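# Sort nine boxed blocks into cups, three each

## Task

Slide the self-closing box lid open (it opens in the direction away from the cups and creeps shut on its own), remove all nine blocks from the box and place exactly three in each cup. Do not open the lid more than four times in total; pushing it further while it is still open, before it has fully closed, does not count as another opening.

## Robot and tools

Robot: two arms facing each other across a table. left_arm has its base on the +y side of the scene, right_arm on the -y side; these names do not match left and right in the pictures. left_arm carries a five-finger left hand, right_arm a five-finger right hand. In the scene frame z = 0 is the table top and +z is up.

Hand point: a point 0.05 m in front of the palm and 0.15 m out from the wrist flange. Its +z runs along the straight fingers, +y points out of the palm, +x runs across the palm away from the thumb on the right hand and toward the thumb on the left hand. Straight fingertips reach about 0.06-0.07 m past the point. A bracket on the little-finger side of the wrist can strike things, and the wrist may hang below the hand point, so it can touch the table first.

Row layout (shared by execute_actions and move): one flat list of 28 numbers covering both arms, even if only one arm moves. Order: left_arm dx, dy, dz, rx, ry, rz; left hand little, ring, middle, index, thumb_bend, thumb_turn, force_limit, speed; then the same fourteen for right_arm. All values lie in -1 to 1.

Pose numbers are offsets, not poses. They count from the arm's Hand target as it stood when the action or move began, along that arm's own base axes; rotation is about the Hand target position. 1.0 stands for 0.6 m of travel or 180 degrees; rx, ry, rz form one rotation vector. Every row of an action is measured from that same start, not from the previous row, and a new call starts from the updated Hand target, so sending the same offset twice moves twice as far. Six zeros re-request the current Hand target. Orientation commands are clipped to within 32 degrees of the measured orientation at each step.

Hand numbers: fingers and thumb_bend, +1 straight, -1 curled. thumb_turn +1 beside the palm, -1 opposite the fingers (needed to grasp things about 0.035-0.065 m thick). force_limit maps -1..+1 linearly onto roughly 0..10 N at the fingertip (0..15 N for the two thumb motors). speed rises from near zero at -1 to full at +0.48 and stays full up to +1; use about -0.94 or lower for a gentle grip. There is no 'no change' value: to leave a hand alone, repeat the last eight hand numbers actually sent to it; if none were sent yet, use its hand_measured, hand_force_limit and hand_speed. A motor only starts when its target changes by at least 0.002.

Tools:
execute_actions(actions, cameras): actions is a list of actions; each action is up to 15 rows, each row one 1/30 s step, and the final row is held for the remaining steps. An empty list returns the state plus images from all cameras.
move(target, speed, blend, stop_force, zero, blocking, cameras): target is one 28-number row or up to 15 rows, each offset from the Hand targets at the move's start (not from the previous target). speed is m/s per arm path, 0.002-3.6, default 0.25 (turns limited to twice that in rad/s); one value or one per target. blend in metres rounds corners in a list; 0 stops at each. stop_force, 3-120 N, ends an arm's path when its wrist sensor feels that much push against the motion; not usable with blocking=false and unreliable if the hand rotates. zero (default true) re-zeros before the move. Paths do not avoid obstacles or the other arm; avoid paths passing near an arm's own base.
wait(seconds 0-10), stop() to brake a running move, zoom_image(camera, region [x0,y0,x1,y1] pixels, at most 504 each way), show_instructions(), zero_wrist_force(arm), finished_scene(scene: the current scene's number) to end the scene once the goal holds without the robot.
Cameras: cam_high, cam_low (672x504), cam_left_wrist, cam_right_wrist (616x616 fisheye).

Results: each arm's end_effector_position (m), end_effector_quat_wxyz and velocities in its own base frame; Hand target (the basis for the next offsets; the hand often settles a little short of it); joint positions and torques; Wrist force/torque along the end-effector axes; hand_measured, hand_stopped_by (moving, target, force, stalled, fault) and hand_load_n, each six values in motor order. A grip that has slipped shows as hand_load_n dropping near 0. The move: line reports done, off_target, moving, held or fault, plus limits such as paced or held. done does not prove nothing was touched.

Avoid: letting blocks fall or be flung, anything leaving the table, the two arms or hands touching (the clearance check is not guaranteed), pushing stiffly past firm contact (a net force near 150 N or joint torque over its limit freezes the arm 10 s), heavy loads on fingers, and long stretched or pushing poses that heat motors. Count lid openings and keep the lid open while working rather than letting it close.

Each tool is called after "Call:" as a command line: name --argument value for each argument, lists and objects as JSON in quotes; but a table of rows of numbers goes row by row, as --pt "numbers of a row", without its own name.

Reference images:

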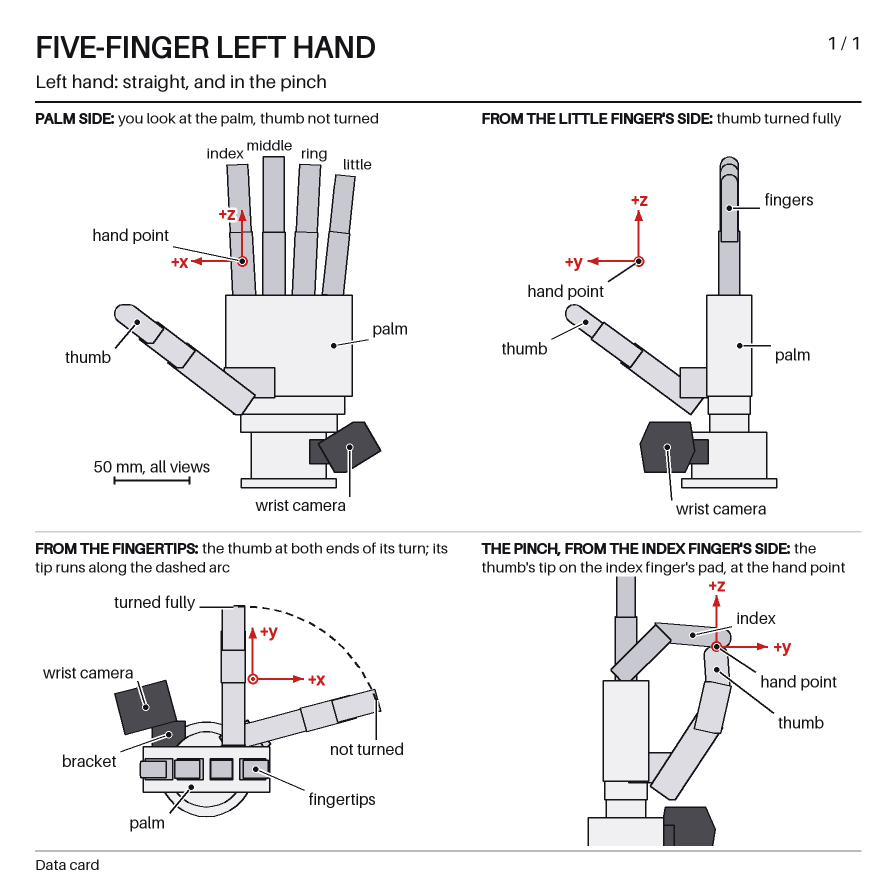

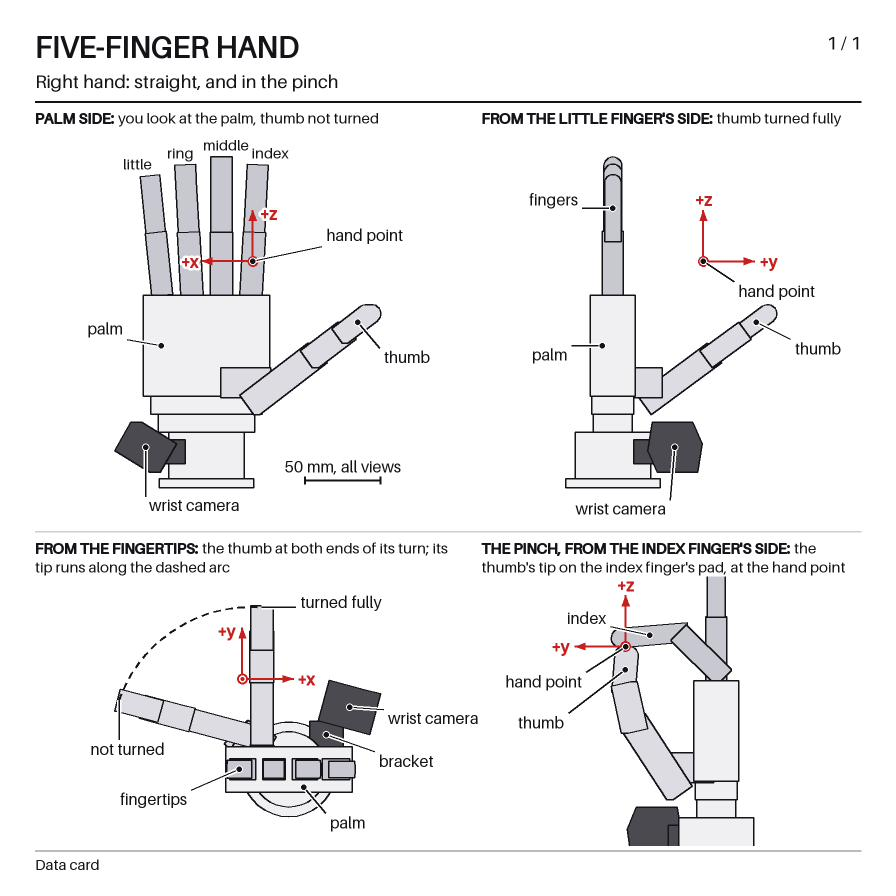

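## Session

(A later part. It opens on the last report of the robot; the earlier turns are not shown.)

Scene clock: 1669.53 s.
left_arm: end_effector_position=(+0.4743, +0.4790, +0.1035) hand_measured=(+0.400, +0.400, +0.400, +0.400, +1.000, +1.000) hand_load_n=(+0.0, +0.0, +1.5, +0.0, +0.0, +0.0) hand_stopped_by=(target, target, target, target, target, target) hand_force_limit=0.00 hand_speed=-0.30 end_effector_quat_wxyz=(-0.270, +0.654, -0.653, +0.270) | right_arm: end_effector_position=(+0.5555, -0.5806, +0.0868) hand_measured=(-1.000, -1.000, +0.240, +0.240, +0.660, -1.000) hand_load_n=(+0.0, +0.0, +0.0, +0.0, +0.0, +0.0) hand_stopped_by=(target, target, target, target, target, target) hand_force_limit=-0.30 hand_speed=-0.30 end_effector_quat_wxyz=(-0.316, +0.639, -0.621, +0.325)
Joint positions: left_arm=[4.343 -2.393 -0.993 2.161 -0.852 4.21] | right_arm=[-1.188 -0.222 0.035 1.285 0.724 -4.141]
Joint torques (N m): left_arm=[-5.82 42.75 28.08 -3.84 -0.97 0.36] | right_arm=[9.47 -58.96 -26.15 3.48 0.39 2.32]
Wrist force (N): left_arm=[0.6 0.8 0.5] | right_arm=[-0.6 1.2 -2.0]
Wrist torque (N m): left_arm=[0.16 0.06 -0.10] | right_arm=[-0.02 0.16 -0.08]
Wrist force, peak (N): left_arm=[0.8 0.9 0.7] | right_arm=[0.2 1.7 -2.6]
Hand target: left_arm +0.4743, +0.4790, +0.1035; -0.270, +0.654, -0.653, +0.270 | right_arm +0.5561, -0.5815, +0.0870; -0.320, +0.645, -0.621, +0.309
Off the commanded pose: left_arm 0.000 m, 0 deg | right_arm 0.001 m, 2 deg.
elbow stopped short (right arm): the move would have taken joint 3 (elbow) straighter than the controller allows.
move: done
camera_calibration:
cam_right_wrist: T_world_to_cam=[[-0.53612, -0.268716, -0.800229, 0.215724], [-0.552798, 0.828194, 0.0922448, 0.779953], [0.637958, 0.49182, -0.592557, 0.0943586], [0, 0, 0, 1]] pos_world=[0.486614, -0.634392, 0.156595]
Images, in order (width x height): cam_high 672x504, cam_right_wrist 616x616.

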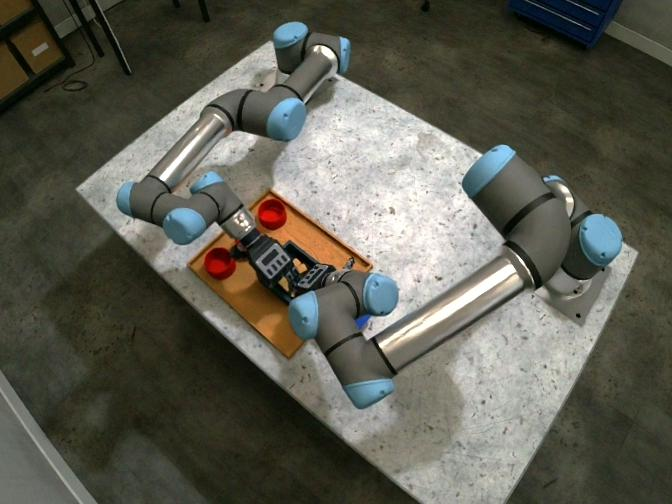

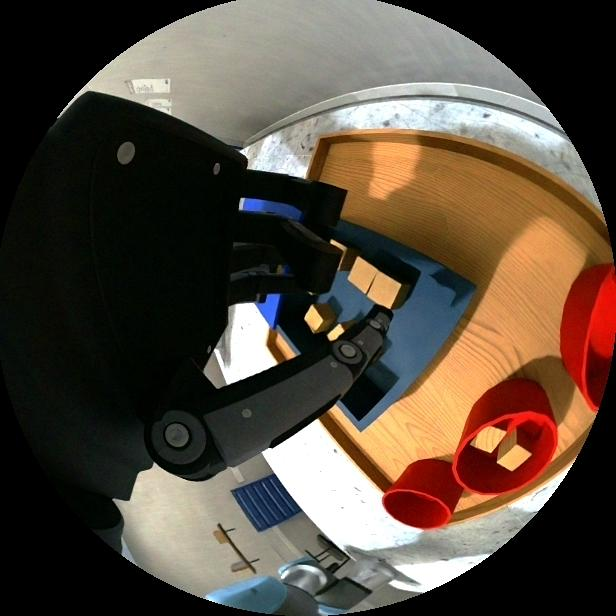

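Call:
move --target '[0,0,0,0,0,0,0.4,0.4,0.4,0.4,1,1,0,-0.3, 0,0,-0.0775,0,0,0,-1,-1,0.24,0.24,0.66,-1,-0.3,-0.3]' --speed 0.04 --stop_force 6 --cameras '["cam_right_wrist"]'

Call:
zoom_image --camera "cam_right_wrist" --region '[260, 190, 440, 370]'

Scene clock: 1684.87 s.
left_arm: end_effector_position=(+0.4743, +0.4790, +0.1035) hand_measured=(+0.400, +0.400, +0.400, +0.400, +1.000, +1.000) hand_load_n=(+0.0, +0.0, +1.5, +0.0, +0.0, +0.0) hand_stopped_by=(target, target, target, target, target, target) hand_force_limit=0.00 hand_speed=-0.30 end_effector_quat_wxyz=(-0.270, +0.654, -0.653, +0.270) | right_arm: end_effector_position=(+0.5557, -0.5807, +0.0591) hand_measured=(-1.000, -1.000, +0.240, +0.240, +0.660, -1.000) hand_load_n=(+0.0, +0.0, +0.0, +0.0, +0.0, +0.0) hand_stopped_by=(target, target, target, target, target, target) hand_force_limit=-0.30 hand_speed=-0.30 end_effector_quat_wxyz=(-0.318, +0.642, -0.621, +0.317)
Joint positions: left_arm=[4.343 -2.393 -0.993 2.161 -0.852 4.21] | right_arm=[-1.187 -0.186 0.035 1.273 0.724 -4.157]
Joint torques (N m): left_arm=[-6.29 42.12 27.8 -3.73 -1.09 0.45] | right_arm=[-4.47 -73.26 -10.92 3.28 0.39 1.44]
Wrist force (N): left_arm=[0.5 0.6 0.5] | right_arm=[-0.8 -1.1 -3.4]
Wrist torque (N m): left_arm=[0.14 0.08 -0.09] | right_arm=[0.00 0.15 0.05]
Wrist force, peak (N): left_arm=[0.8 0.9 0.7] | right_arm=[2.0 -7.6 -9.7]
Hand target: left_arm +0.4743, +0.4790, +0.1035; -0.270, +0.654, -0.653, +0.270 | right_arm +0.5557, -0.5807, +0.0591; -0.318, +0.642, -0.621, +0.317 (not the last commanded pose)
Off the commanded pose: left_arm 0.000 m, 0 deg | right_arm 0.019 m, 1 deg.
elbow stopped short (right arm): the move would have taken joint 3 (elbow) straighter than the controller allows.
move: contact (right_arm)
camera_calibration:
cam_right_wrist: T_world_to_cam=[[-0.540255, -0.266203, -0.798286, 0.197221], [-0.560283, 0.821592, 0.105207, 0.782198], [0.627859, 0.504105, -0.593019, 0.0906999], [0, 0, 0, 1]] pos_world=[0.487856, -0.635869, 0.128933]
Images, in order (width x height): cam_right_wrist 616x616.

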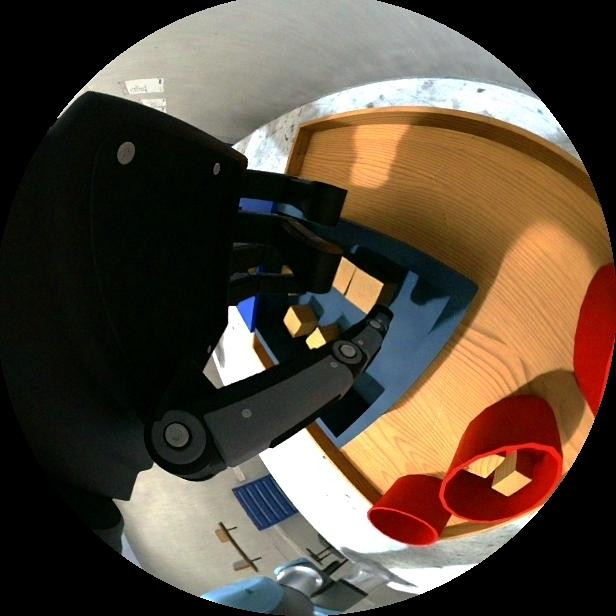

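Scaled by 2.800 from the camera's 616x616 image, which has a finer 880x880 frame.

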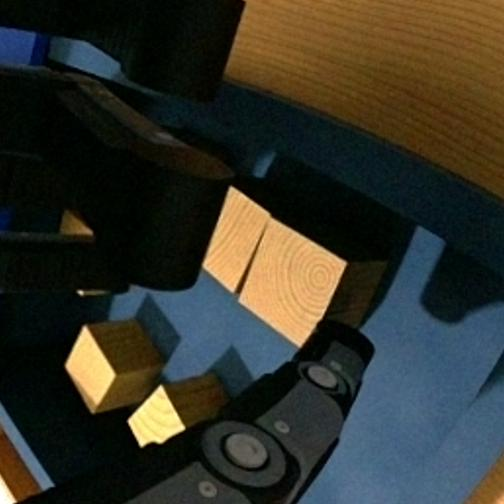

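Call:
move --pt "0 0 0 0 0 0 0.4 0.4 0.4 0.4 1 1 0 -0.3 0 0 0.015 0 0 0 -1 -1 0.24 0.24 0.66 -1 -0.3 -0.3" --pt "0 0 0 0 0 0 0.4 0.4 0.4 0.4 1 1 0 -0.3 0 0 0.015 0 0 0 -1 -1 0.19 0.19 0.66 -1 -0.3 -0.3" --speed 0.05

Call:
move --target '[0,0,0,0,0,0,0.4,0.4,0.4,0.4,1,1,0,-0.3, 0,0,-0.0455,0,0,0,-1,-1,0.19,0.19,0.66,-1,-0.3,-0.3]' --speed 0.03 --stop_force 9 --cameras '["cam_right_wrist"]'

Call:
zoom_image --camera "cam_right_wrist" --region '[260, 190, 440, 370]'

Scene clock: 1702.87 s.
left_arm: end_effector_position=(+0.4743, +0.4790, +0.1035) hand_measured=(+0.400, +0.400, +0.400, +0.400, +1.000, +1.000) hand_load_n=(+0.0, +0.0, +1.5, +0.0, +0.0, +0.0) hand_stopped_by=(target, target, target, target, target, target) hand_force_limit=0.00 hand_speed=-0.30 end_effector_quat_wxyz=(-0.270, +0.654, -0.653, +0.270) | right_arm: end_effector_position=(+0.5554, -0.5803, +0.0680) hand_measured=(-1.000, -1.000, +0.190, +0.190, +0.660, -1.000) hand_load_n=(+0.5, +0.0, +0.0, +0.0, +0.0, +0.0) hand_stopped_by=(target, target, target, target, target, target) hand_force_limit=-0.30 hand_speed=-0.30 end_effector_quat_wxyz=(-0.318, +0.642, -0.621, +0.319)
Joint positions: left_arm=[4.343 -2.393 -0.993 2.161 -0.852 4.21] | right_arm=[-1.187 -0.198 0.035 1.279 0.724 -4.153]
Joint torques (N m): left_arm=[-5.91 40.59 27.64 -3.67 -0.88 0.53] | right_arm=[-13.41 -75.66 -18.37 3.59 0.17 1.54]
Wrist force (N): left_arm=[0.6 1.1 0.7] | right_arm=[-0.4 1.1 -2.0]
Wrist torque (N m): left_arm=[0.20 0.07 -0.10] | right_arm=[-0.04 0.12 0.10]
Wrist force, peak (N): left_arm=[0.6 1.1 0.7] | right_arm=[-1.2 -1.3 -3.9]
Hand target: left_arm +0.4743, +0.4790, +0.1035; -0.270, +0.654, -0.653, +0.270 | right_arm +0.5557, -0.5807, +0.0681; -0.318, +0.642, -0.621, +0.317
Off the commanded pose: left_arm 0.000 m, 0 deg | right_arm 0.000 m, 0 deg.
elbow stopped short (right arm): the move would have taken joint 3 (elbow) straighter than the controller allows.
move: done

Scene clock: 1705.07 s.
left_arm: end_effector_position=(+0.4743, +0.4790, +0.1035) hand_measured=(+0.400, +0.400, +0.400, +0.400, +1.000, +1.000) hand_load_n=(+0.0, +0.0, +1.5, +0.0, +0.0, -0.5) hand_stopped_by=(target, target, target, target, target, target) hand_force_limit=0.00 hand_speed=-0.30 end_effector_quat_wxyz=(-0.270, +0.654, -0.653, +0.270) | right_arm: end_effector_position=(+0.5557, -0.5807, +0.0408) hand_measured=(-1.000, -1.000, +0.190, +0.190, +0.660, -1.000) hand_load_n=(+0.0, +0.0, +0.0, +0.0, +0.0, +0.0) hand_stopped_by=(target, target, target, target, target, target) hand_force_limit=-0.30 hand_speed=-0.30 end_effector_quat_wxyz=(-0.318, +0.642, -0.621, +0.317)
Joint positions: left_arm=[4.343 -2.393 -0.993 2.161 -0.852 4.21] | right_arm=[-1.187 -0.23 0.172 1.18 0.724 -4.157]
Joint torques (N m): left_arm=[-5.8 41.35 29.13 -3.9 -0.94 0.58] | right_arm=[-6.85 -75.52 -12.95 0.13 0.44 1.55]
Wrist force (N): left_arm=[0.5 0.8 0.4] | right_arm=[-0.7 1.2 -1.4]
Wrist torque (N m): left_arm=[0.17 0.07 -0.10] | right_arm=[-0.06 0.16 0.08]
Wrist force, peak (N): left_arm=[0.8 0.9 0.7] | right_arm=[-0.8 1.3 -2.1]
Hand target: left_arm +0.4743, +0.4790, +0.1035; -0.270, +0.654, -0.653, +0.270 | right_arm +0.5557, -0.5807, +0.0408; -0.318, +0.642, -0.621, +0.317
Off the commanded pose: left_arm 0.000 m, 0 deg | right_arm 0.000 m, 0 deg.
move: done
camera_calibration:
cam_right_wrist: T_world_to_cam=[[-0.540239, -0.266188, -0.798302, 0.182616], [-0.560334, 0.821551, 0.105257, 0.784116], [0.627828, 0.50418, -0.592988, 0.0799073], [0, 0, 0, 1]] pos_world=[0.487855, -0.635869, 0.110633]
Images, in order (width x height): cam_right_wrist 616x616.

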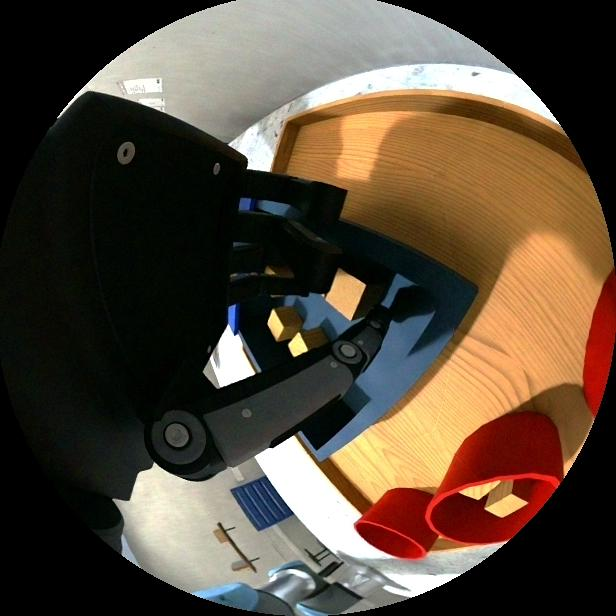

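Scaled by 2.800 from the camera's 616x616 image, which has a finer 880x880 frame.

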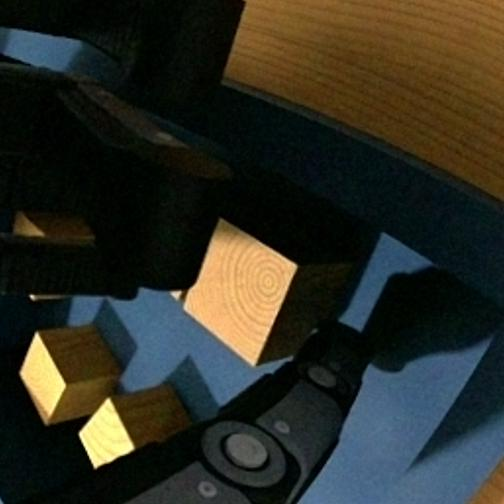

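Call:
move --target '[0,0,0,0,0,0,0.4,0.4,0.4,0.4,1,1,0,-0.3, 0,0,0,0,0,0,-1,-1,-0.2,-0.2,0.0,-1,-0.3,-0.94]' --speed 0.04 --cameras '["cam_right_wrist"]'

Call:
zoom_image --camera "cam_right_wrist" --region '[260, 190, 440, 370]'

Scene clock: 1714.00 s.
left_arm: end_effector_position=(+0.4743, +0.4790, +0.1035) hand_measured=(+0.400, +0.400, +0.400, +0.400, +1.000, +1.000) hand_load_n=(+0.0, +0.0, +1.5, +0.0, +0.0, -0.5) hand_stopped_by=(target, target, target, target, target, target) hand_force_limit=0.00 hand_speed=-0.30 end_effector_quat_wxyz=(-0.270, +0.654, -0.653, +0.270) | right_arm: end_effector_position=(+0.5557, -0.5807, +0.0408) hand_measured=(-1.000, -1.000, +0.102, -0.200, +0.602, -1.000) hand_load_n=(+0.0, +0.0, +7.0, +0.0, +5.0, +1.0) hand_stopped_by=(target, target, force, target, force, target) hand_force_limit=-0.30 hand_speed=-0.94 end_effector_quat_wxyz=(-0.318, +0.642, -0.621, +0.317)
Joint positions: left_arm=[4.343 -2.393 -0.993 2.161 -0.852 4.21] | right_arm=[-1.187 -0.23 0.172 1.18 0.724 -4.157]
Joint torques (N m): left_arm=[-5.19 41.79 27.43 -3.89 -1.23 0.64] | right_arm=[-7.19 -73.9 -12.04 -0.03 0.14 1.46]
Wrist force (N): left_arm=[0.5 0.9 0.7] | right_arm=[-0.6 1.3 -1.8]
Wrist torque (N m): left_arm=[0.17 0.08 -0.10] | right_arm=[-0.04 0.15 0.09]
Wrist force, peak (N): left_arm=[0.7 0.9 0.7] | right_arm=[-0.6 1.3 -2.1]
Hand target: left_arm +0.4743, +0.4790, +0.1035; -0.270, +0.654, -0.653, +0.270 | right_arm +0.5557, -0.5807, +0.0408; -0.318, +0.642, -0.621, +0.317
Off the commanded pose: left_arm 0.000 m, 0 deg | right_arm 0.000 m, 0 deg.
move: done
camera_calibration:
cam_right_wrist: T_world_to_cam=[[-0.540235, -0.266154, -0.798316, 0.182638], [-0.560234, 0.821628, 0.105194, 0.784123], [0.62792, 0.504073, -0.592981, 0.0797931], [0, 0, 0, 1]] pos_world=[0.487856, -0.635869, 0.110633]
Images, in order (width x height): cam_right_wrist 616x616.

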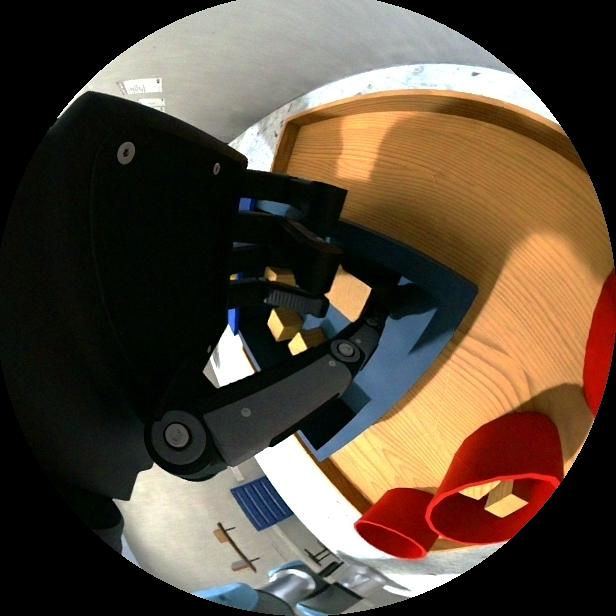

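Scaled by 2.800 from the camera's 616x616 image, which has a finer 880x880 frame.

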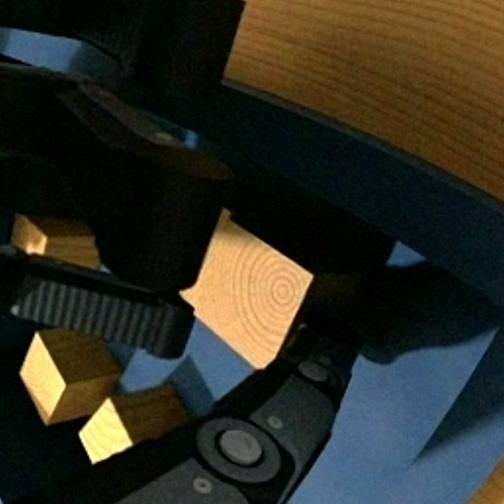

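Call:
move --target '[0,0,0,0,0,0,0.4,0.4,0.4,0.4,1,1,0,-0.3, 0,0,0.03,0,0,0,-1,-1,-0.2,-0.2,0.0,-1,-0.3,-0.94]' --speed 0.03 --cameras '["cam_right_wrist","cam_high"]'

Call:
zoom_image --camera "cam_right_wrist" --region '[260, 190, 440, 370]'

Call:
zoom_image --camera "cam_high" --region '[210, 210, 340, 310]'

Scene clock: 1736.37 s.
left_arm: end_effector_position=(+0.4743, +0.4790, +0.1035) hand_measured=(+0.400, +0.400, +0.400, +0.400, +1.000, +1.000) hand_load_n=(+0.0, +0.0, +1.5, +0.0, +0.0, +0.0) hand_stopped_by=(target, target, target, target, target, target) hand_force_limit=0.00 hand_speed=-0.30 end_effector_quat_wxyz=(-0.270, +0.654, -0.653, +0.270) | right_arm: end_effector_position=(+0.5556, -0.5806, +0.0587) hand_measured=(-1.000, -1.000, +0.102, -0.200, +0.602, -1.000) hand_load_n=(+0.0, +0.0, +6.5, +0.0, +5.5, +1.0) hand_stopped_by=(target, target, force, target, force, target) hand_force_limit=-0.30 hand_speed=-0.94 end_effector_quat_wxyz=(-0.318, +0.642, -0.621, +0.318)
Joint positions: left_arm=[4.343 -2.393 -0.993 2.161 -0.852 4.21] | right_arm=[-1.187 -0.207 0.08 1.248 0.724 -4.156]
Joint torques (N m): left_arm=[-5.82 41.67 27.44 -3.66 -1.04 0.57] | right_arm=[-3.39 -59.41 -27.37 3.64 -1.1 -1.38]
Wrist force (N): left_arm=[0.5 0.9 0.4] | right_arm=[-0.6 1.4 -1.8]
Wrist torque (N m): left_arm=[0.19 0.09 -0.11] | right_arm=[-0.02 0.16 0.10]
Wrist force, peak (N): left_arm=[0.9 1.0 0.6] | right_arm=[-0.4 1.4 -2.1]
Hand target: left_arm +0.4743, +0.4790, +0.1035; -0.270, +0.654, -0.653, +0.270 | right_arm +0.5557, -0.5807, +0.0588; -0.318, +0.642, -0.621, +0.317
Off the commanded pose: left_arm 0.000 m, 0 deg | right_arm 0.000 m, 0 deg.
move: done
camera_calibration:
cam_right_wrist: T_world_to_cam=[[-0.540019, -0.266314, -0.798409, 0.196757], [-0.559754, 0.822056, 0.104399, 0.782097], [0.628534, 0.50329, -0.592996, 0.0896933], [0, 0, 0, 1]] pos_world=[0.487659, -0.635671, 0.128631]
Images, in order (width x height): cam_high 672x504, cam_right_wrist 616x616.

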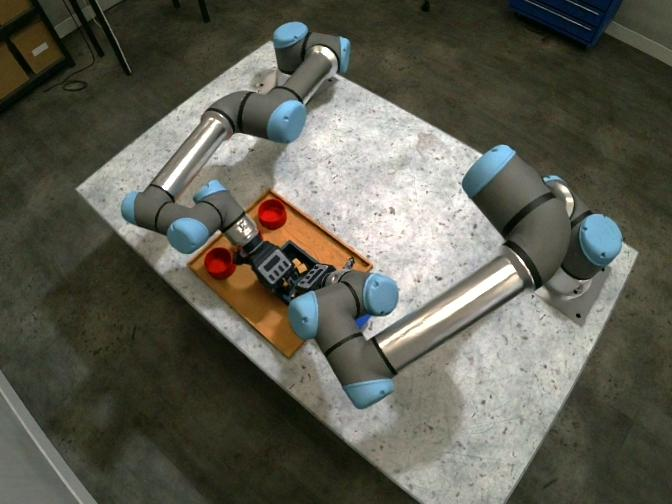

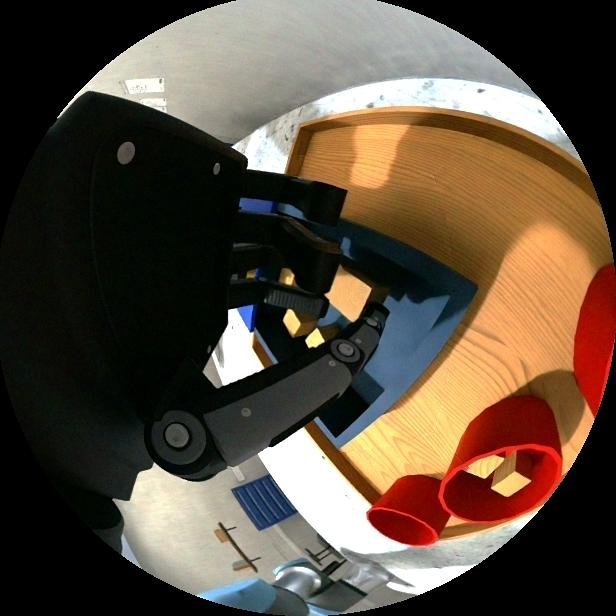

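Scaled by 2.800 from the camera's 616x616 image, which has a finer 880x880 frame.

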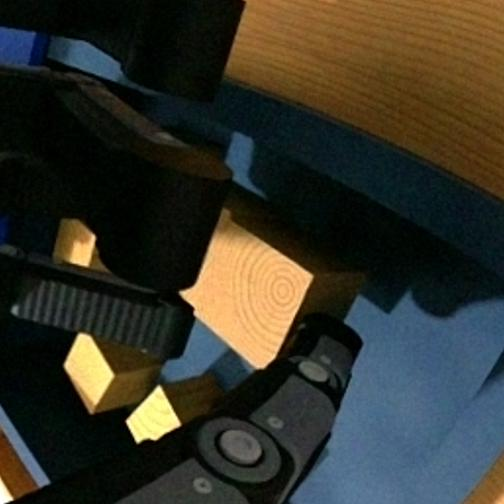

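Scaled by 3.877 from the camera's 672x504 image, which has a finer 960x720 frame.

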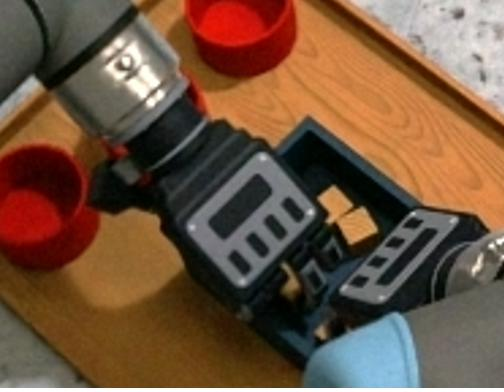

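Call:
move --pt "0 0 0 0 0 0 0.4 0.4 0.4 0.4 1 1 0 -0.3 0 0 0.0687 0 0 0 -1 -1 -0.2 -0.2 0.0 -1 -0.3 -0.94" --pt "0 0 0 0 0 0 0.4 0.4 0.4 0.4 1 1 0 -0.3 -0.282 -0.1283 0.0687 0 0 0 -1 -1 -0.2 -0.2 0.0 -1 -0.3 -0.94" --pt "0 0 0 0 0 0 0.4 0.4 0.4 0.4 1 1 0 -0.3 -0.282 -0.1283 0.027 0 0 0 -1 -1 -0.2 -0.2 0.0 -1 -0.3 -0.94" --speed 0.1 --blend '[0.01,0.005,0]' --cameras '["cam_right_wrist","cam_high","cam_low"]'

Call:
zoom_image --camera "cam_right_wrist" --region '[220, 190, 440, 410]'

Call:
zoom_image --camera "cam_low" --region '[180, 240, 380, 400]'

Call:
zoom_image --camera "cam_high" --region '[180, 190, 340, 310]'

Scene clock: 1757.47 s.
left_arm: end_effector_position=(+0.4743, +0.4790, +0.1035) hand_measured=(+0.400, +0.400, +0.400, +0.400, +1.000, +1.000) hand_load_n=(+0.0, +0.0, +1.5, +0.0, +0.0, -0.5) hand_stopped_by=(target, target, target, target, target, target) hand_force_limit=0.00 hand_speed=-0.30 end_effector_quat_wxyz=(-0.270, +0.654, -0.653, +0.270) | right_arm: end_effector_position=(+0.3862, -0.6568, +0.0751) hand_measured=(-1.000, -1.000, +0.102, -0.200, +0.602, -1.000) hand_load_n=(+0.0, +0.0, +6.5, +0.0, +5.0, +1.0) hand_stopped_by=(target, target, force, target, force, target) hand_force_limit=-0.30 hand_speed=-0.94 end_effector_quat_wxyz=(-0.315, +0.640, -0.622, +0.323)
Joint positions: left_arm=[4.343 -2.393 -0.993 2.161 -0.852 4.21] | right_arm=[-1.445 -0.172 0.035 1.544 0.645 -4.534]
Joint torques (N m): left_arm=[-5.52 41.97 27.48 -3.63 -1.12 0.61] | right_arm=[-13.05 -58.9 -23.21 0.51 0.28 -2.41]
Wrist force (N): left_arm=[0.6 0.8 0.4] | right_arm=[-0.3 1.8 -1.5]
Wrist torque (N m): left_arm=[0.17 0.08 -0.10] | right_arm=[0.03 0.14 0.11]
Wrist force, peak (N): left_arm=[0.6 1.2 0.4] | right_arm=[-0.2 1.5 -2.4]
Hand target: left_arm +0.4743, +0.4790, +0.1035; -0.270, +0.654, -0.653, +0.270 | right_arm +0.3865, -0.6577, +0.0750; -0.318, +0.642, -0.621, +0.317
Off the commanded pose: left_arm 0.000 m, 0 deg | right_arm 0.001 m, 1 deg.
elbow stopped short (right arm): the move would have taken joint 3 (elbow) straighter than the controller allows.
move: done
camera_calibration:
cam_right_wrist: T_world_to_cam=[[-0.539088, -0.268912, -0.798167, 0.0960205], [-0.553964, 0.827044, 0.0955107, 0.749977], [0.634435, 0.493644, -0.594818, 0.235692], [0, 0, 0, 1]] pos_world=[0.317693, -0.71079, 0.145203]
Images, in order (width x height): cam_high 672x504, cam_low 672x504, cam_right_wrist 616x616.

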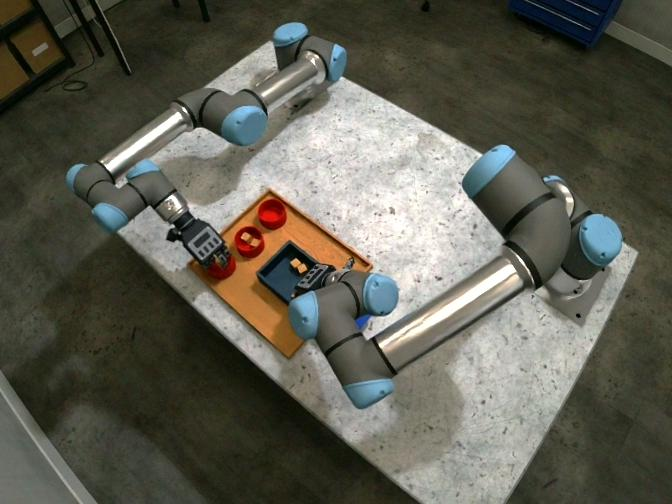

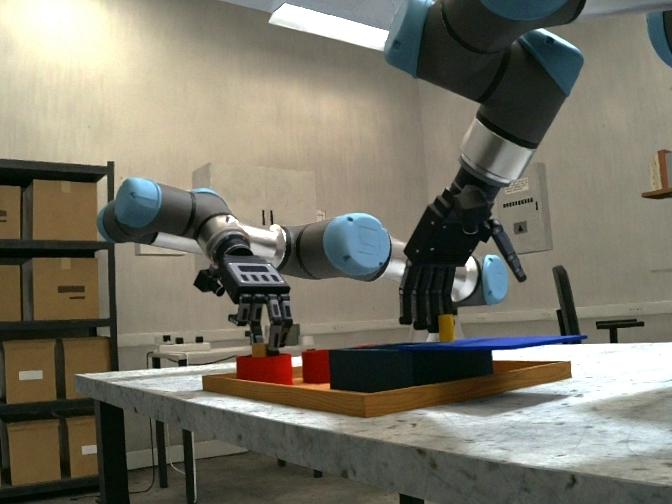

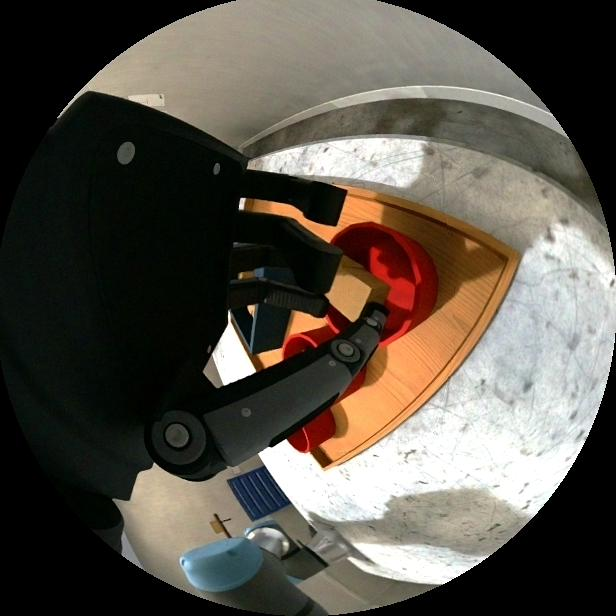

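Scaled by 2.291 from the camera's 616x616 image, which has a finer 880x880 frame.

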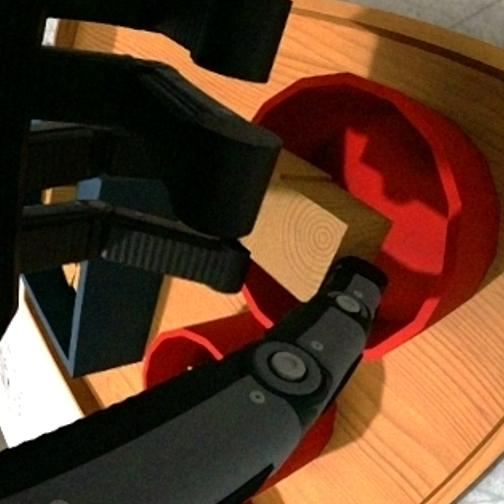

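Scaled by 2.520 from the camera's 672x504 image, which has a finer 960x720 frame.

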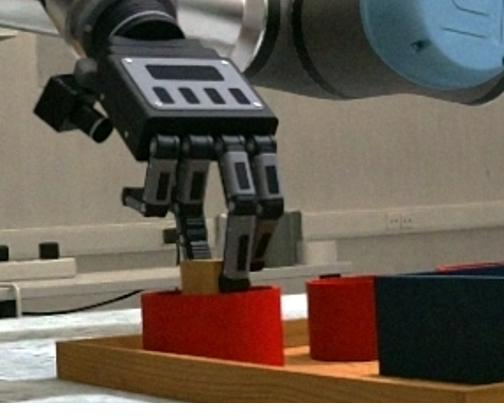

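Scaled by 3.150 from the camera's 672x504 image, which has a finer 960x720 frame.

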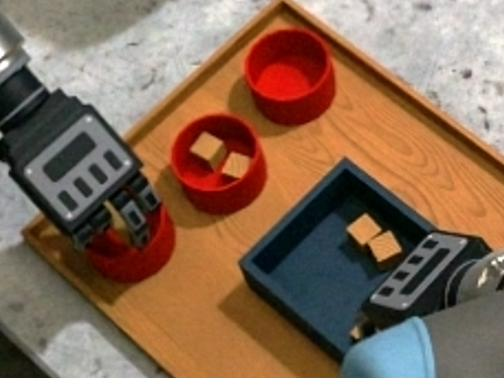

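Call:
move --pt "0 0 0 0 0 0 0.4 0.4 0.4 0.4 1 1 0 -0.3 0 0 0.02 0 0 0 -1 -1 -0.2 -0.2 0.0 -1 -0.3 -0.94" --pt "0 0 0 0 0 0 0.4 0.4 0.4 0.4 1 1 0 -0.3 -0.0117 0 0.02 0 0 0 -1 -1 -0.2 -0.2 0.0 -1 -0.3 -0.94" --pt "0 0 0 0 0 0 0.4 0.4 0.4 0.4 1 1 0 -0.3 -0.0117 0 -0.002 0 0 0 -1 -1 -0.2 -0.2 0.0 -1 -0.3 -0.94" --speed 0.06 --cameras '["cam_right_wrist"]'

Call:
zoom_image --camera "cam_right_wrist" --region '[220, 190, 440, 410]'

Scene clock: 1784.03 s.
left_arm: end_effector_position=(+0.4743, +0.4790, +0.1035) hand_measured=(+0.400, +0.400, +0.400, +0.400, +1.000, +1.000) hand_load_n=(+0.0, +0.0, +1.5, +0.0, +0.0, +0.0) hand_stopped_by=(target, target, target, target, target, target) hand_force_limit=0.00 hand_speed=-0.30 end_effector_quat_wxyz=(-0.270, +0.654, -0.653, +0.270) | right_arm: end_effector_position=(+0.3792, -0.6572, +0.0740) hand_measured=(-1.000, -1.000, +0.102, -0.200, +0.602, -1.000) hand_load_n=(+0.0, +0.0, +6.5, +0.0, +5.0, +0.5) hand_stopped_by=(target, target, force, target, force, target) hand_force_limit=-0.30 hand_speed=-0.94 end_effector_quat_wxyz=(-0.317, +0.641, -0.621, +0.319)
Joint positions: left_arm=[4.343 -2.393 -0.993 2.161 -0.852 4.21] | right_arm=[-1.454 -0.168 0.035 1.564 0.645 -4.558]
Joint torques (N m): left_arm=[-5.23 42.17 26.81 -3.56 -0.95 0.82] | right_arm=[9.74 -59.13 -15.18 0.47 0.22 -2.46]
Wrist force (N): left_arm=[0.7 0.7 0.4] | right_arm=[-0.4 1.7 -1.5]
Wrist torque (N m): left_arm=[0.16 0.05 -0.09] | right_arm=[0.01 0.17 0.10]
Wrist force, peak (N): left_arm=[0.9 1.0 0.6] | right_arm=[-0.5 1.8 -1.8]
Hand target: left_arm +0.4743, +0.4790, +0.1035; -0.270, +0.654, -0.653, +0.270 | right_arm +0.3794, -0.6577, +0.0738; -0.318, +0.642, -0.621, +0.317
Off the commanded pose: left_arm 0.000 m, 0 deg | right_arm 0.001 m, 0 deg.
elbow stopped short (right arm): the move would have taken joint 3 (elbow) straighter than the controller allows.
move: done
camera_calibration:
cam_right_wrist: T_world_to_cam=[[-0.539849, -0.267269, -0.798204, 0.0925463], [-0.557659, 0.823866, 0.101299, 0.745384], [0.63054, 0.499812, -0.593808, 0.245124], [0, 0, 0, 1]] pos_world=[0.311071, -0.711878, 0.143921]
Images, in order (width x height): cam_right_wrist 616x616.

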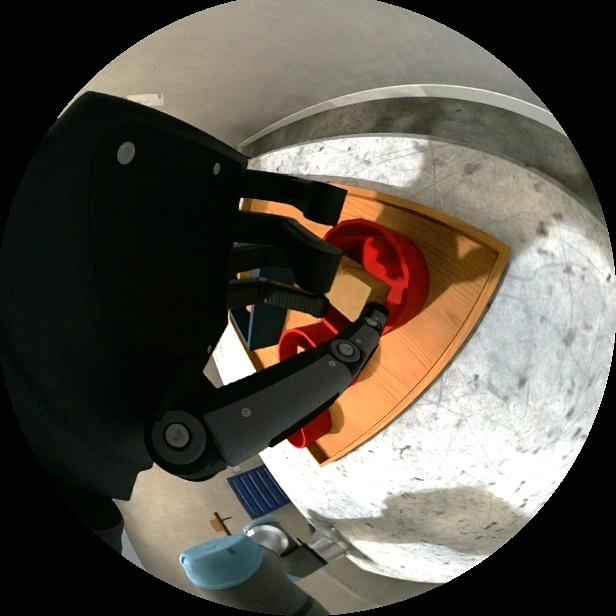

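Scaled by 2.291 from the camera's 616x616 image, which has a finer 880x880 frame.

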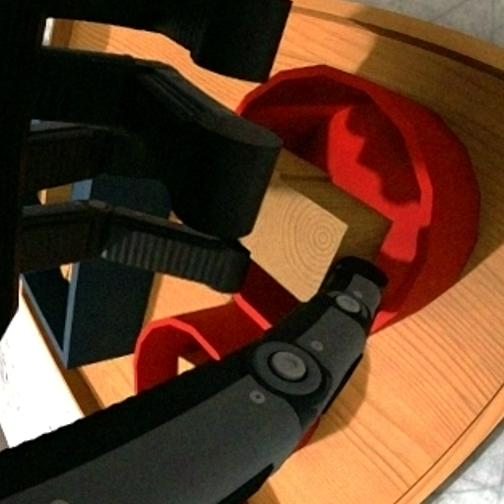

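Call:
move --pt "0 0 0 0 0 0 0.4 0.4 0.4 0.4 1 1 0 -0.3 0 0 0 0 0 0 -1 -1 0.2 0.2 0.72 -1 -0.3 -0.8" --pt "0 0 0 0 0 0 0.4 0.4 0.4 0.4 1 1 0 -0.3 0.0 0.0 0.08 0 0 0 -1 -1 0.2 0.2 0.72 -1 -0.3 -0.8" --speed 0.1 --cameras '["cam_right_wrist","cam_high"]'

Call:
zoom_image --camera "cam_right_wrist" --region '[220, 190, 440, 410]'

Call:
zoom_image --camera "cam_high" --region '[180, 190, 340, 310]'

Scene clock: 1805.57 s.
left_arm: end_effector_position=(+0.4743, +0.4790, +0.1035) hand_measured=(+0.400, +0.400, +0.400, +0.400, +1.000, +1.000) hand_load_n=(+0.0, +0.0, +1.5, +0.0, +0.0, +0.0) hand_stopped_by=(target, target, target, target, target, target) hand_force_limit=0.00 hand_speed=-0.30 end_effector_quat_wxyz=(-0.270, +0.654, -0.653, +0.270) | right_arm: end_effector_position=(+0.3791, -0.6565, +0.1213) hand_measured=(-1.000, -1.000, +0.200, +0.200, +0.720, -1.000) hand_load_n=(-0.5, +0.0, +0.5, +0.0, +0.0, +0.0) hand_stopped_by=(target, target, target, target, target, target) hand_force_limit=-0.30 hand_speed=-0.80 end_effector_quat_wxyz=(-0.311, +0.637, -0.622, +0.332)
Joint positions: left_arm=[4.343 -2.393 -0.993 2.161 -0.852 4.21] | right_arm=[-1.457 -0.231 0.035 1.581 0.639 -4.529]
Joint torques (N m): left_arm=[-5.47 41.22 26.48 -3.58 -0.89 0.57] | right_arm=[-13.45 -74.48 -14.93 3.79 -3.05 2.4]
Wrist force (N): left_arm=[0.5 0.8 0.3] | right_arm=[-0.4 1.3 -2.0]
Wrist torque (N m): left_arm=[0.19 0.08 -0.10] | right_arm=[0.00 0.15 -0.07]
Wrist force, peak (N): left_arm=[0.8 1.0 0.6] | right_arm=[-0.5 1.7 -2.0]
Hand target: left_arm +0.4743, +0.4790, +0.1035; -0.270, +0.654, -0.653, +0.270 | right_arm +0.3794, -0.6577, +0.1218; -0.318, +0.642, -0.621, +0.317
Off the commanded pose: left_arm 0.000 m, 0 deg | right_arm 0.001 m, 2 deg.
elbow stopped short (right arm): the move would have taken joint 3 (elbow) straighter than the controller allows.
move: done
camera_calibration:
cam_right_wrist: T_world_to_cam=[[-0.536013, -0.273821, -0.798569, 0.124778], [-0.542834, 0.836245, 0.0776195, 0.745369], [0.646545, 0.475096, -0.596878, 0.251075], [0, 0, 0, 1]] pos_world=[0.309163, -0.708429, 0.19165]
Images, in order (width x height): cam_high 672x504, cam_right_wrist 616x616.

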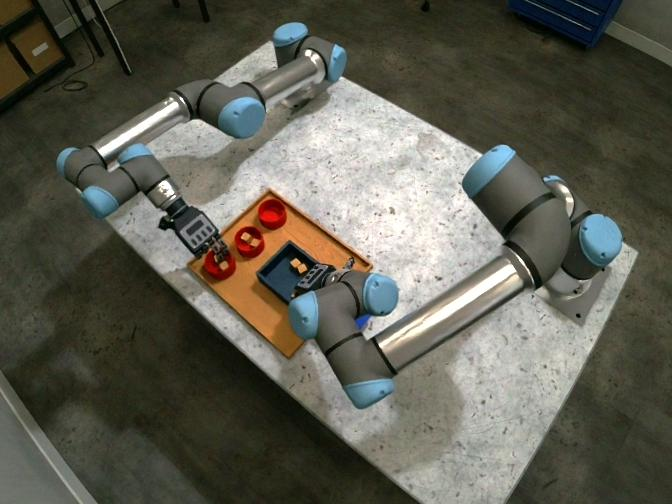

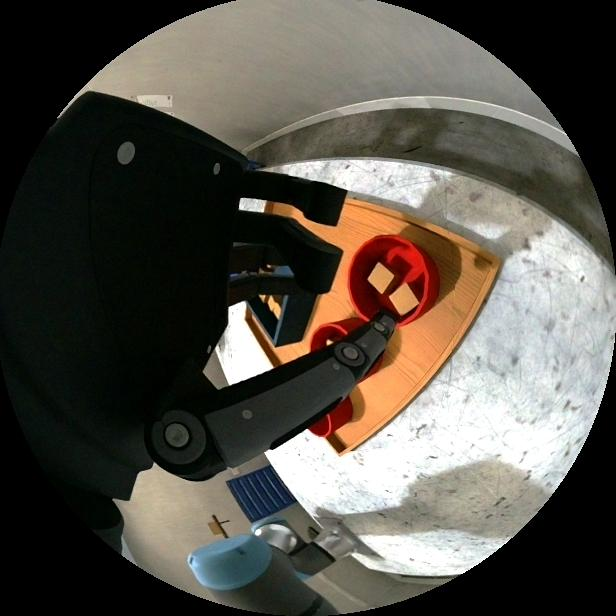

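Scaled by 2.291 from the camera's 616x616 image, which has a finer 880x880 frame.

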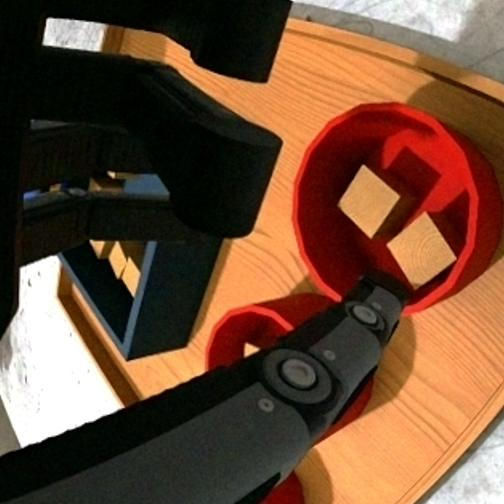

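Scaled by 3.150 from the camera's 672x504 image, which has a finer 960x720 frame.

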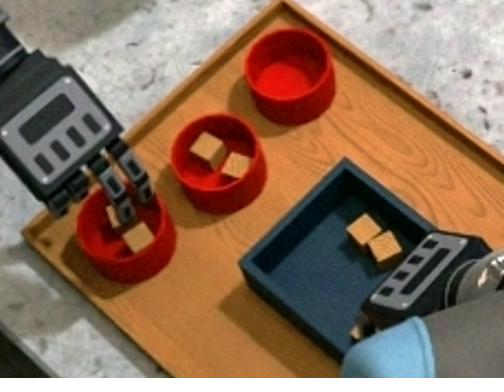

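Call:
move --target '[0,0,0,0,0,0,0.4,0.4,0.4,0.4,1,1,0,-0.3, 0.291,0.2245,-0.058,0,0,0,-1,-1,0.24,0.24,0.66,-1,-0.3,-0.5]' --speed 0.15 --cameras '["cam_right_wrist","cam_high"]'

Call:
zoom_image --camera "cam_right_wrist" --region '[260, 190, 440, 370]'

Call:
zoom_image --camera "cam_high" --region '[210, 210, 340, 310]'

Scene clock: 1826.97 s.
left_arm: end_effector_position=(+0.4743, +0.4790, +0.1035) hand_measured=(+0.400, +0.400, +0.400, +0.400, +1.000, +1.000) hand_load_n=(+0.0, +0.0, +1.5, +0.0, +0.0, +0.0) hand_stopped_by=(target, target, target, target, target, target) hand_force_limit=0.00 hand_speed=-0.30 end_effector_quat_wxyz=(-0.270, +0.654, -0.653, +0.270) | right_arm: end_effector_position=(+0.5539, -0.5231, +0.0870) hand_measured=(-1.000, -1.000, +0.240, +0.240, +0.660, -1.000) hand_load_n=(+0.0, +0.0, +0.0, +0.0, +0.0, +0.0) hand_stopped_by=(target, target, target, target, target, target) hand_force_limit=-0.30 hand_speed=-0.50 end_effector_quat_wxyz=(-0.318, +0.642, -0.621, +0.317)
Joint positions: left_arm=[4.343 -2.393 -0.993 2.161 -0.852 4.21] | right_arm=[-1.157 -0.537 0.663 0.967 0.737 -4.117]
Joint torques (N m): left_arm=[-4.65 42.44 27.37 -3.42 -1.04 0.6] | right_arm=[8.79 -68.89 -11.73 0.03 0.61 2.6]
Wrist force (N): left_arm=[0.6 0.9 0.5] | right_arm=[-0.5 1.3 -1.9]
Wrist torque (N m): left_arm=[0.18 0.07 -0.09] | right_arm=[0.01 0.17 -0.06]
Wrist force, peak (N): left_arm=[0.5 1.1 0.5] | right_arm=[0.1 1.8 -2.7]
Hand target: left_arm +0.4743, +0.4790, +0.1035; -0.270, +0.654, -0.653, +0.270 | right_arm +0.5540, -0.5230, +0.0870; -0.318, +0.642, -0.621, +0.317
Off the commanded pose: left_arm 0.000 m, 0 deg | right_arm 0.000 m, 0 deg.
move: done
camera_calibration:
cam_right_wrist: T_world_to_cam=[[-0.540252, -0.266169, -0.798299, 0.234009], [-0.560321, 0.821558, 0.105275, 0.730964], [0.627828, 0.504179, -0.592988, 0.0793889], [0, 0, 0, 1]] pos_world=[0.486155, -0.578269, 0.156933]
Images, in order (width x height): cam_high 672x504, cam_right_wrist 616x616.

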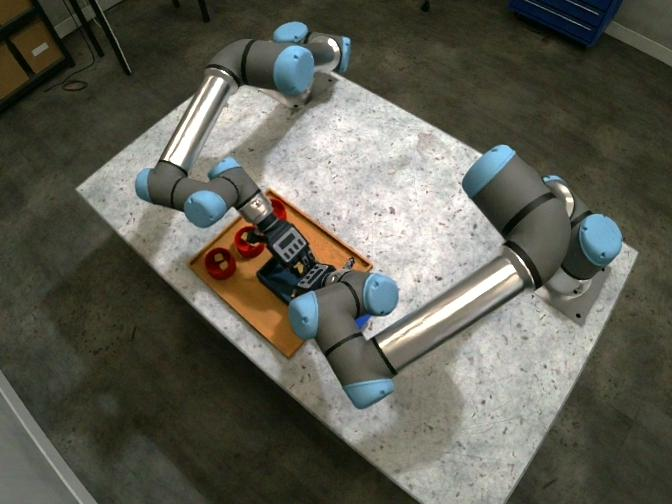

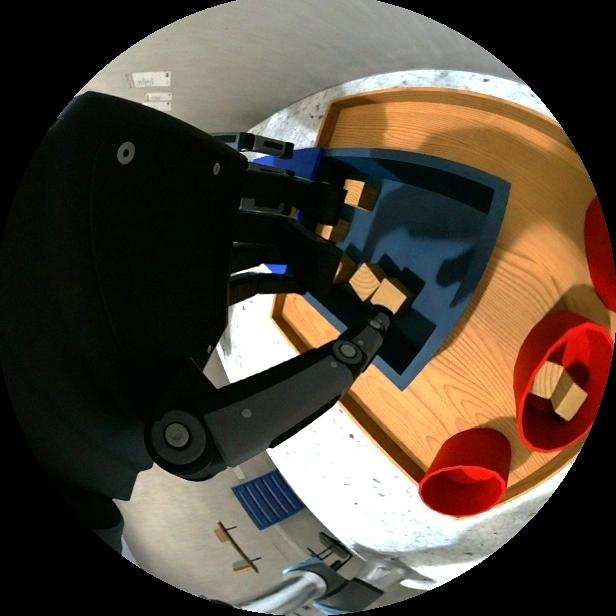

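Scaled by 2.800 from the camera's 616x616 image, which has a finer 880x880 frame.

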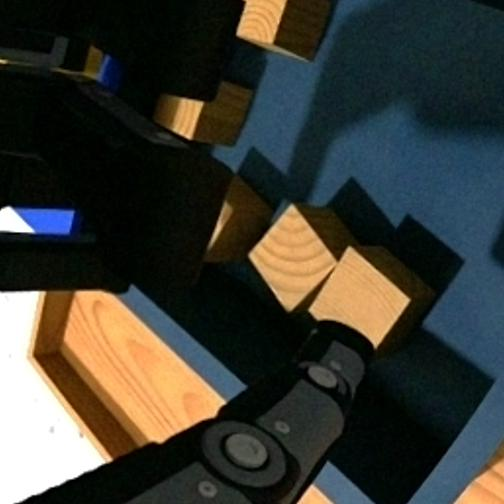

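Scaled by 3.877 from the camera's 672x504 image, which has a finer 960x720 frame.

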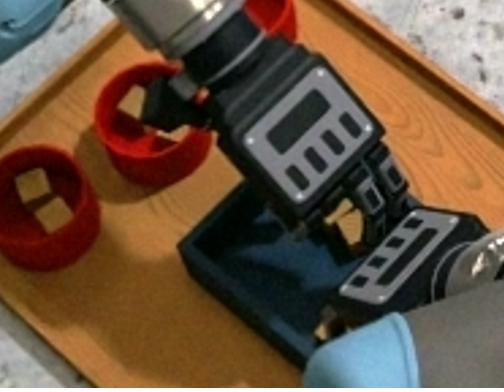

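Call:
move --pt "0 0 0 0 0 0 0.4 0.4 0.4 0.4 1 1 0 -0.3 -0.0042 0 -0.01 0 0 0 -1 -1 0.2 0.2 0.66 -1 -0.3 -0.5" --pt "0 0 0 0 0 0 0.4 0.4 0.4 0.4 1 1 0 -0.3 -0.0042 0 -0.0808 0 0 0 -1 -1 0.2 0.2 0.66 -1 -0.3 -0.5" --speed 0.03 --stop_force 8 --cameras '["cam_right_wrist"]'

Call:
zoom_image --camera "cam_right_wrist" --region '[260, 190, 440, 370]'

Scene clock: 1845.20 s.
left_arm: end_effector_position=(+0.4743, +0.4790, +0.1035) hand_measured=(+0.400, +0.400, +0.400, +0.400, +1.000, +1.000) hand_load_n=(+0.0, +0.0, +1.0, +0.0, +0.0, +0.0) hand_stopped_by=(target, target, target, target, target, target) hand_force_limit=0.00 hand_speed=-0.30 end_effector_quat_wxyz=(-0.270, +0.654, -0.653, +0.270) | right_arm: end_effector_position=(+0.5515, -0.5230, +0.0385) hand_measured=(-1.000, -1.000, +0.200, +0.200, +0.660, -1.000) hand_load_n=(+0.0, +0.0, +0.0, +0.5, +0.0, +0.0) hand_stopped_by=(target, target, target, target, target, target) hand_force_limit=-0.30 hand_speed=-0.50 end_effector_quat_wxyz=(-0.318, +0.642, -0.621, +0.317)
Joint positions: left_arm=[4.343 -2.393 -0.993 2.161 -0.852 4.21] | right_arm=[-1.16 -0.511 0.737 0.869 0.735 -4.121]
Joint torques (N m): left_arm=[-4.46 40.49 27.56 -3.64 -1.15 0.88] | right_arm=[-10.59 -53.45 -11.57 -0.03 -1.22 1.55]
Wrist force (N): left_arm=[0.5 0.5 0.6] | right_arm=[-0.6 1.4 -2.0]
Wrist torque (N m): left_arm=[0.12 0.09 -0.09] | right_arm=[-0.01 0.18 -0.06]
Wrist force, peak (N): left_arm=[0.7 1.0 0.6] | right_arm=[-0.7 1.7 -2.2]
Hand target: left_arm +0.4743, +0.4790, +0.1035; -0.270, +0.654, -0.653, +0.270 | right_arm +0.5515, -0.5230, +0.0385; -0.318, +0.642, -0.621, +0.317
Off the commanded pose: left_arm 0.000 m, 0 deg | right_arm 0.000 m, 0 deg.
move: done
camera_calibration:
cam_right_wrist: T_world_to_cam=[[-0.540235, -0.266154, -0.798316, 0.193969], [-0.560234, 0.821628, 0.105194, 0.734594], [0.62792, 0.504073, -0.592981, 0.0520408], [0, 0, 0, 1]] pos_world=[0.483656, -0.578169, 0.108433]
Images, in order (width x height): cam_right_wrist 616x616.

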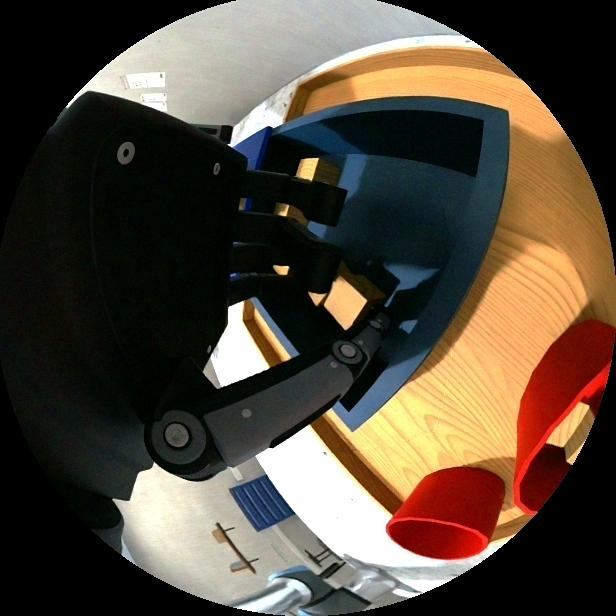

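Scaled by 2.800 from the camera's 616x616 image, which has a finer 880x880 frame.

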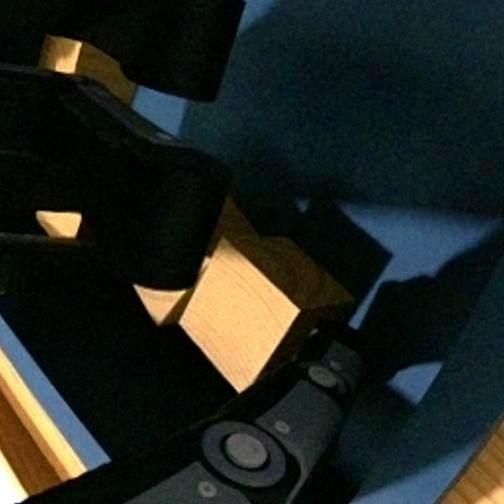

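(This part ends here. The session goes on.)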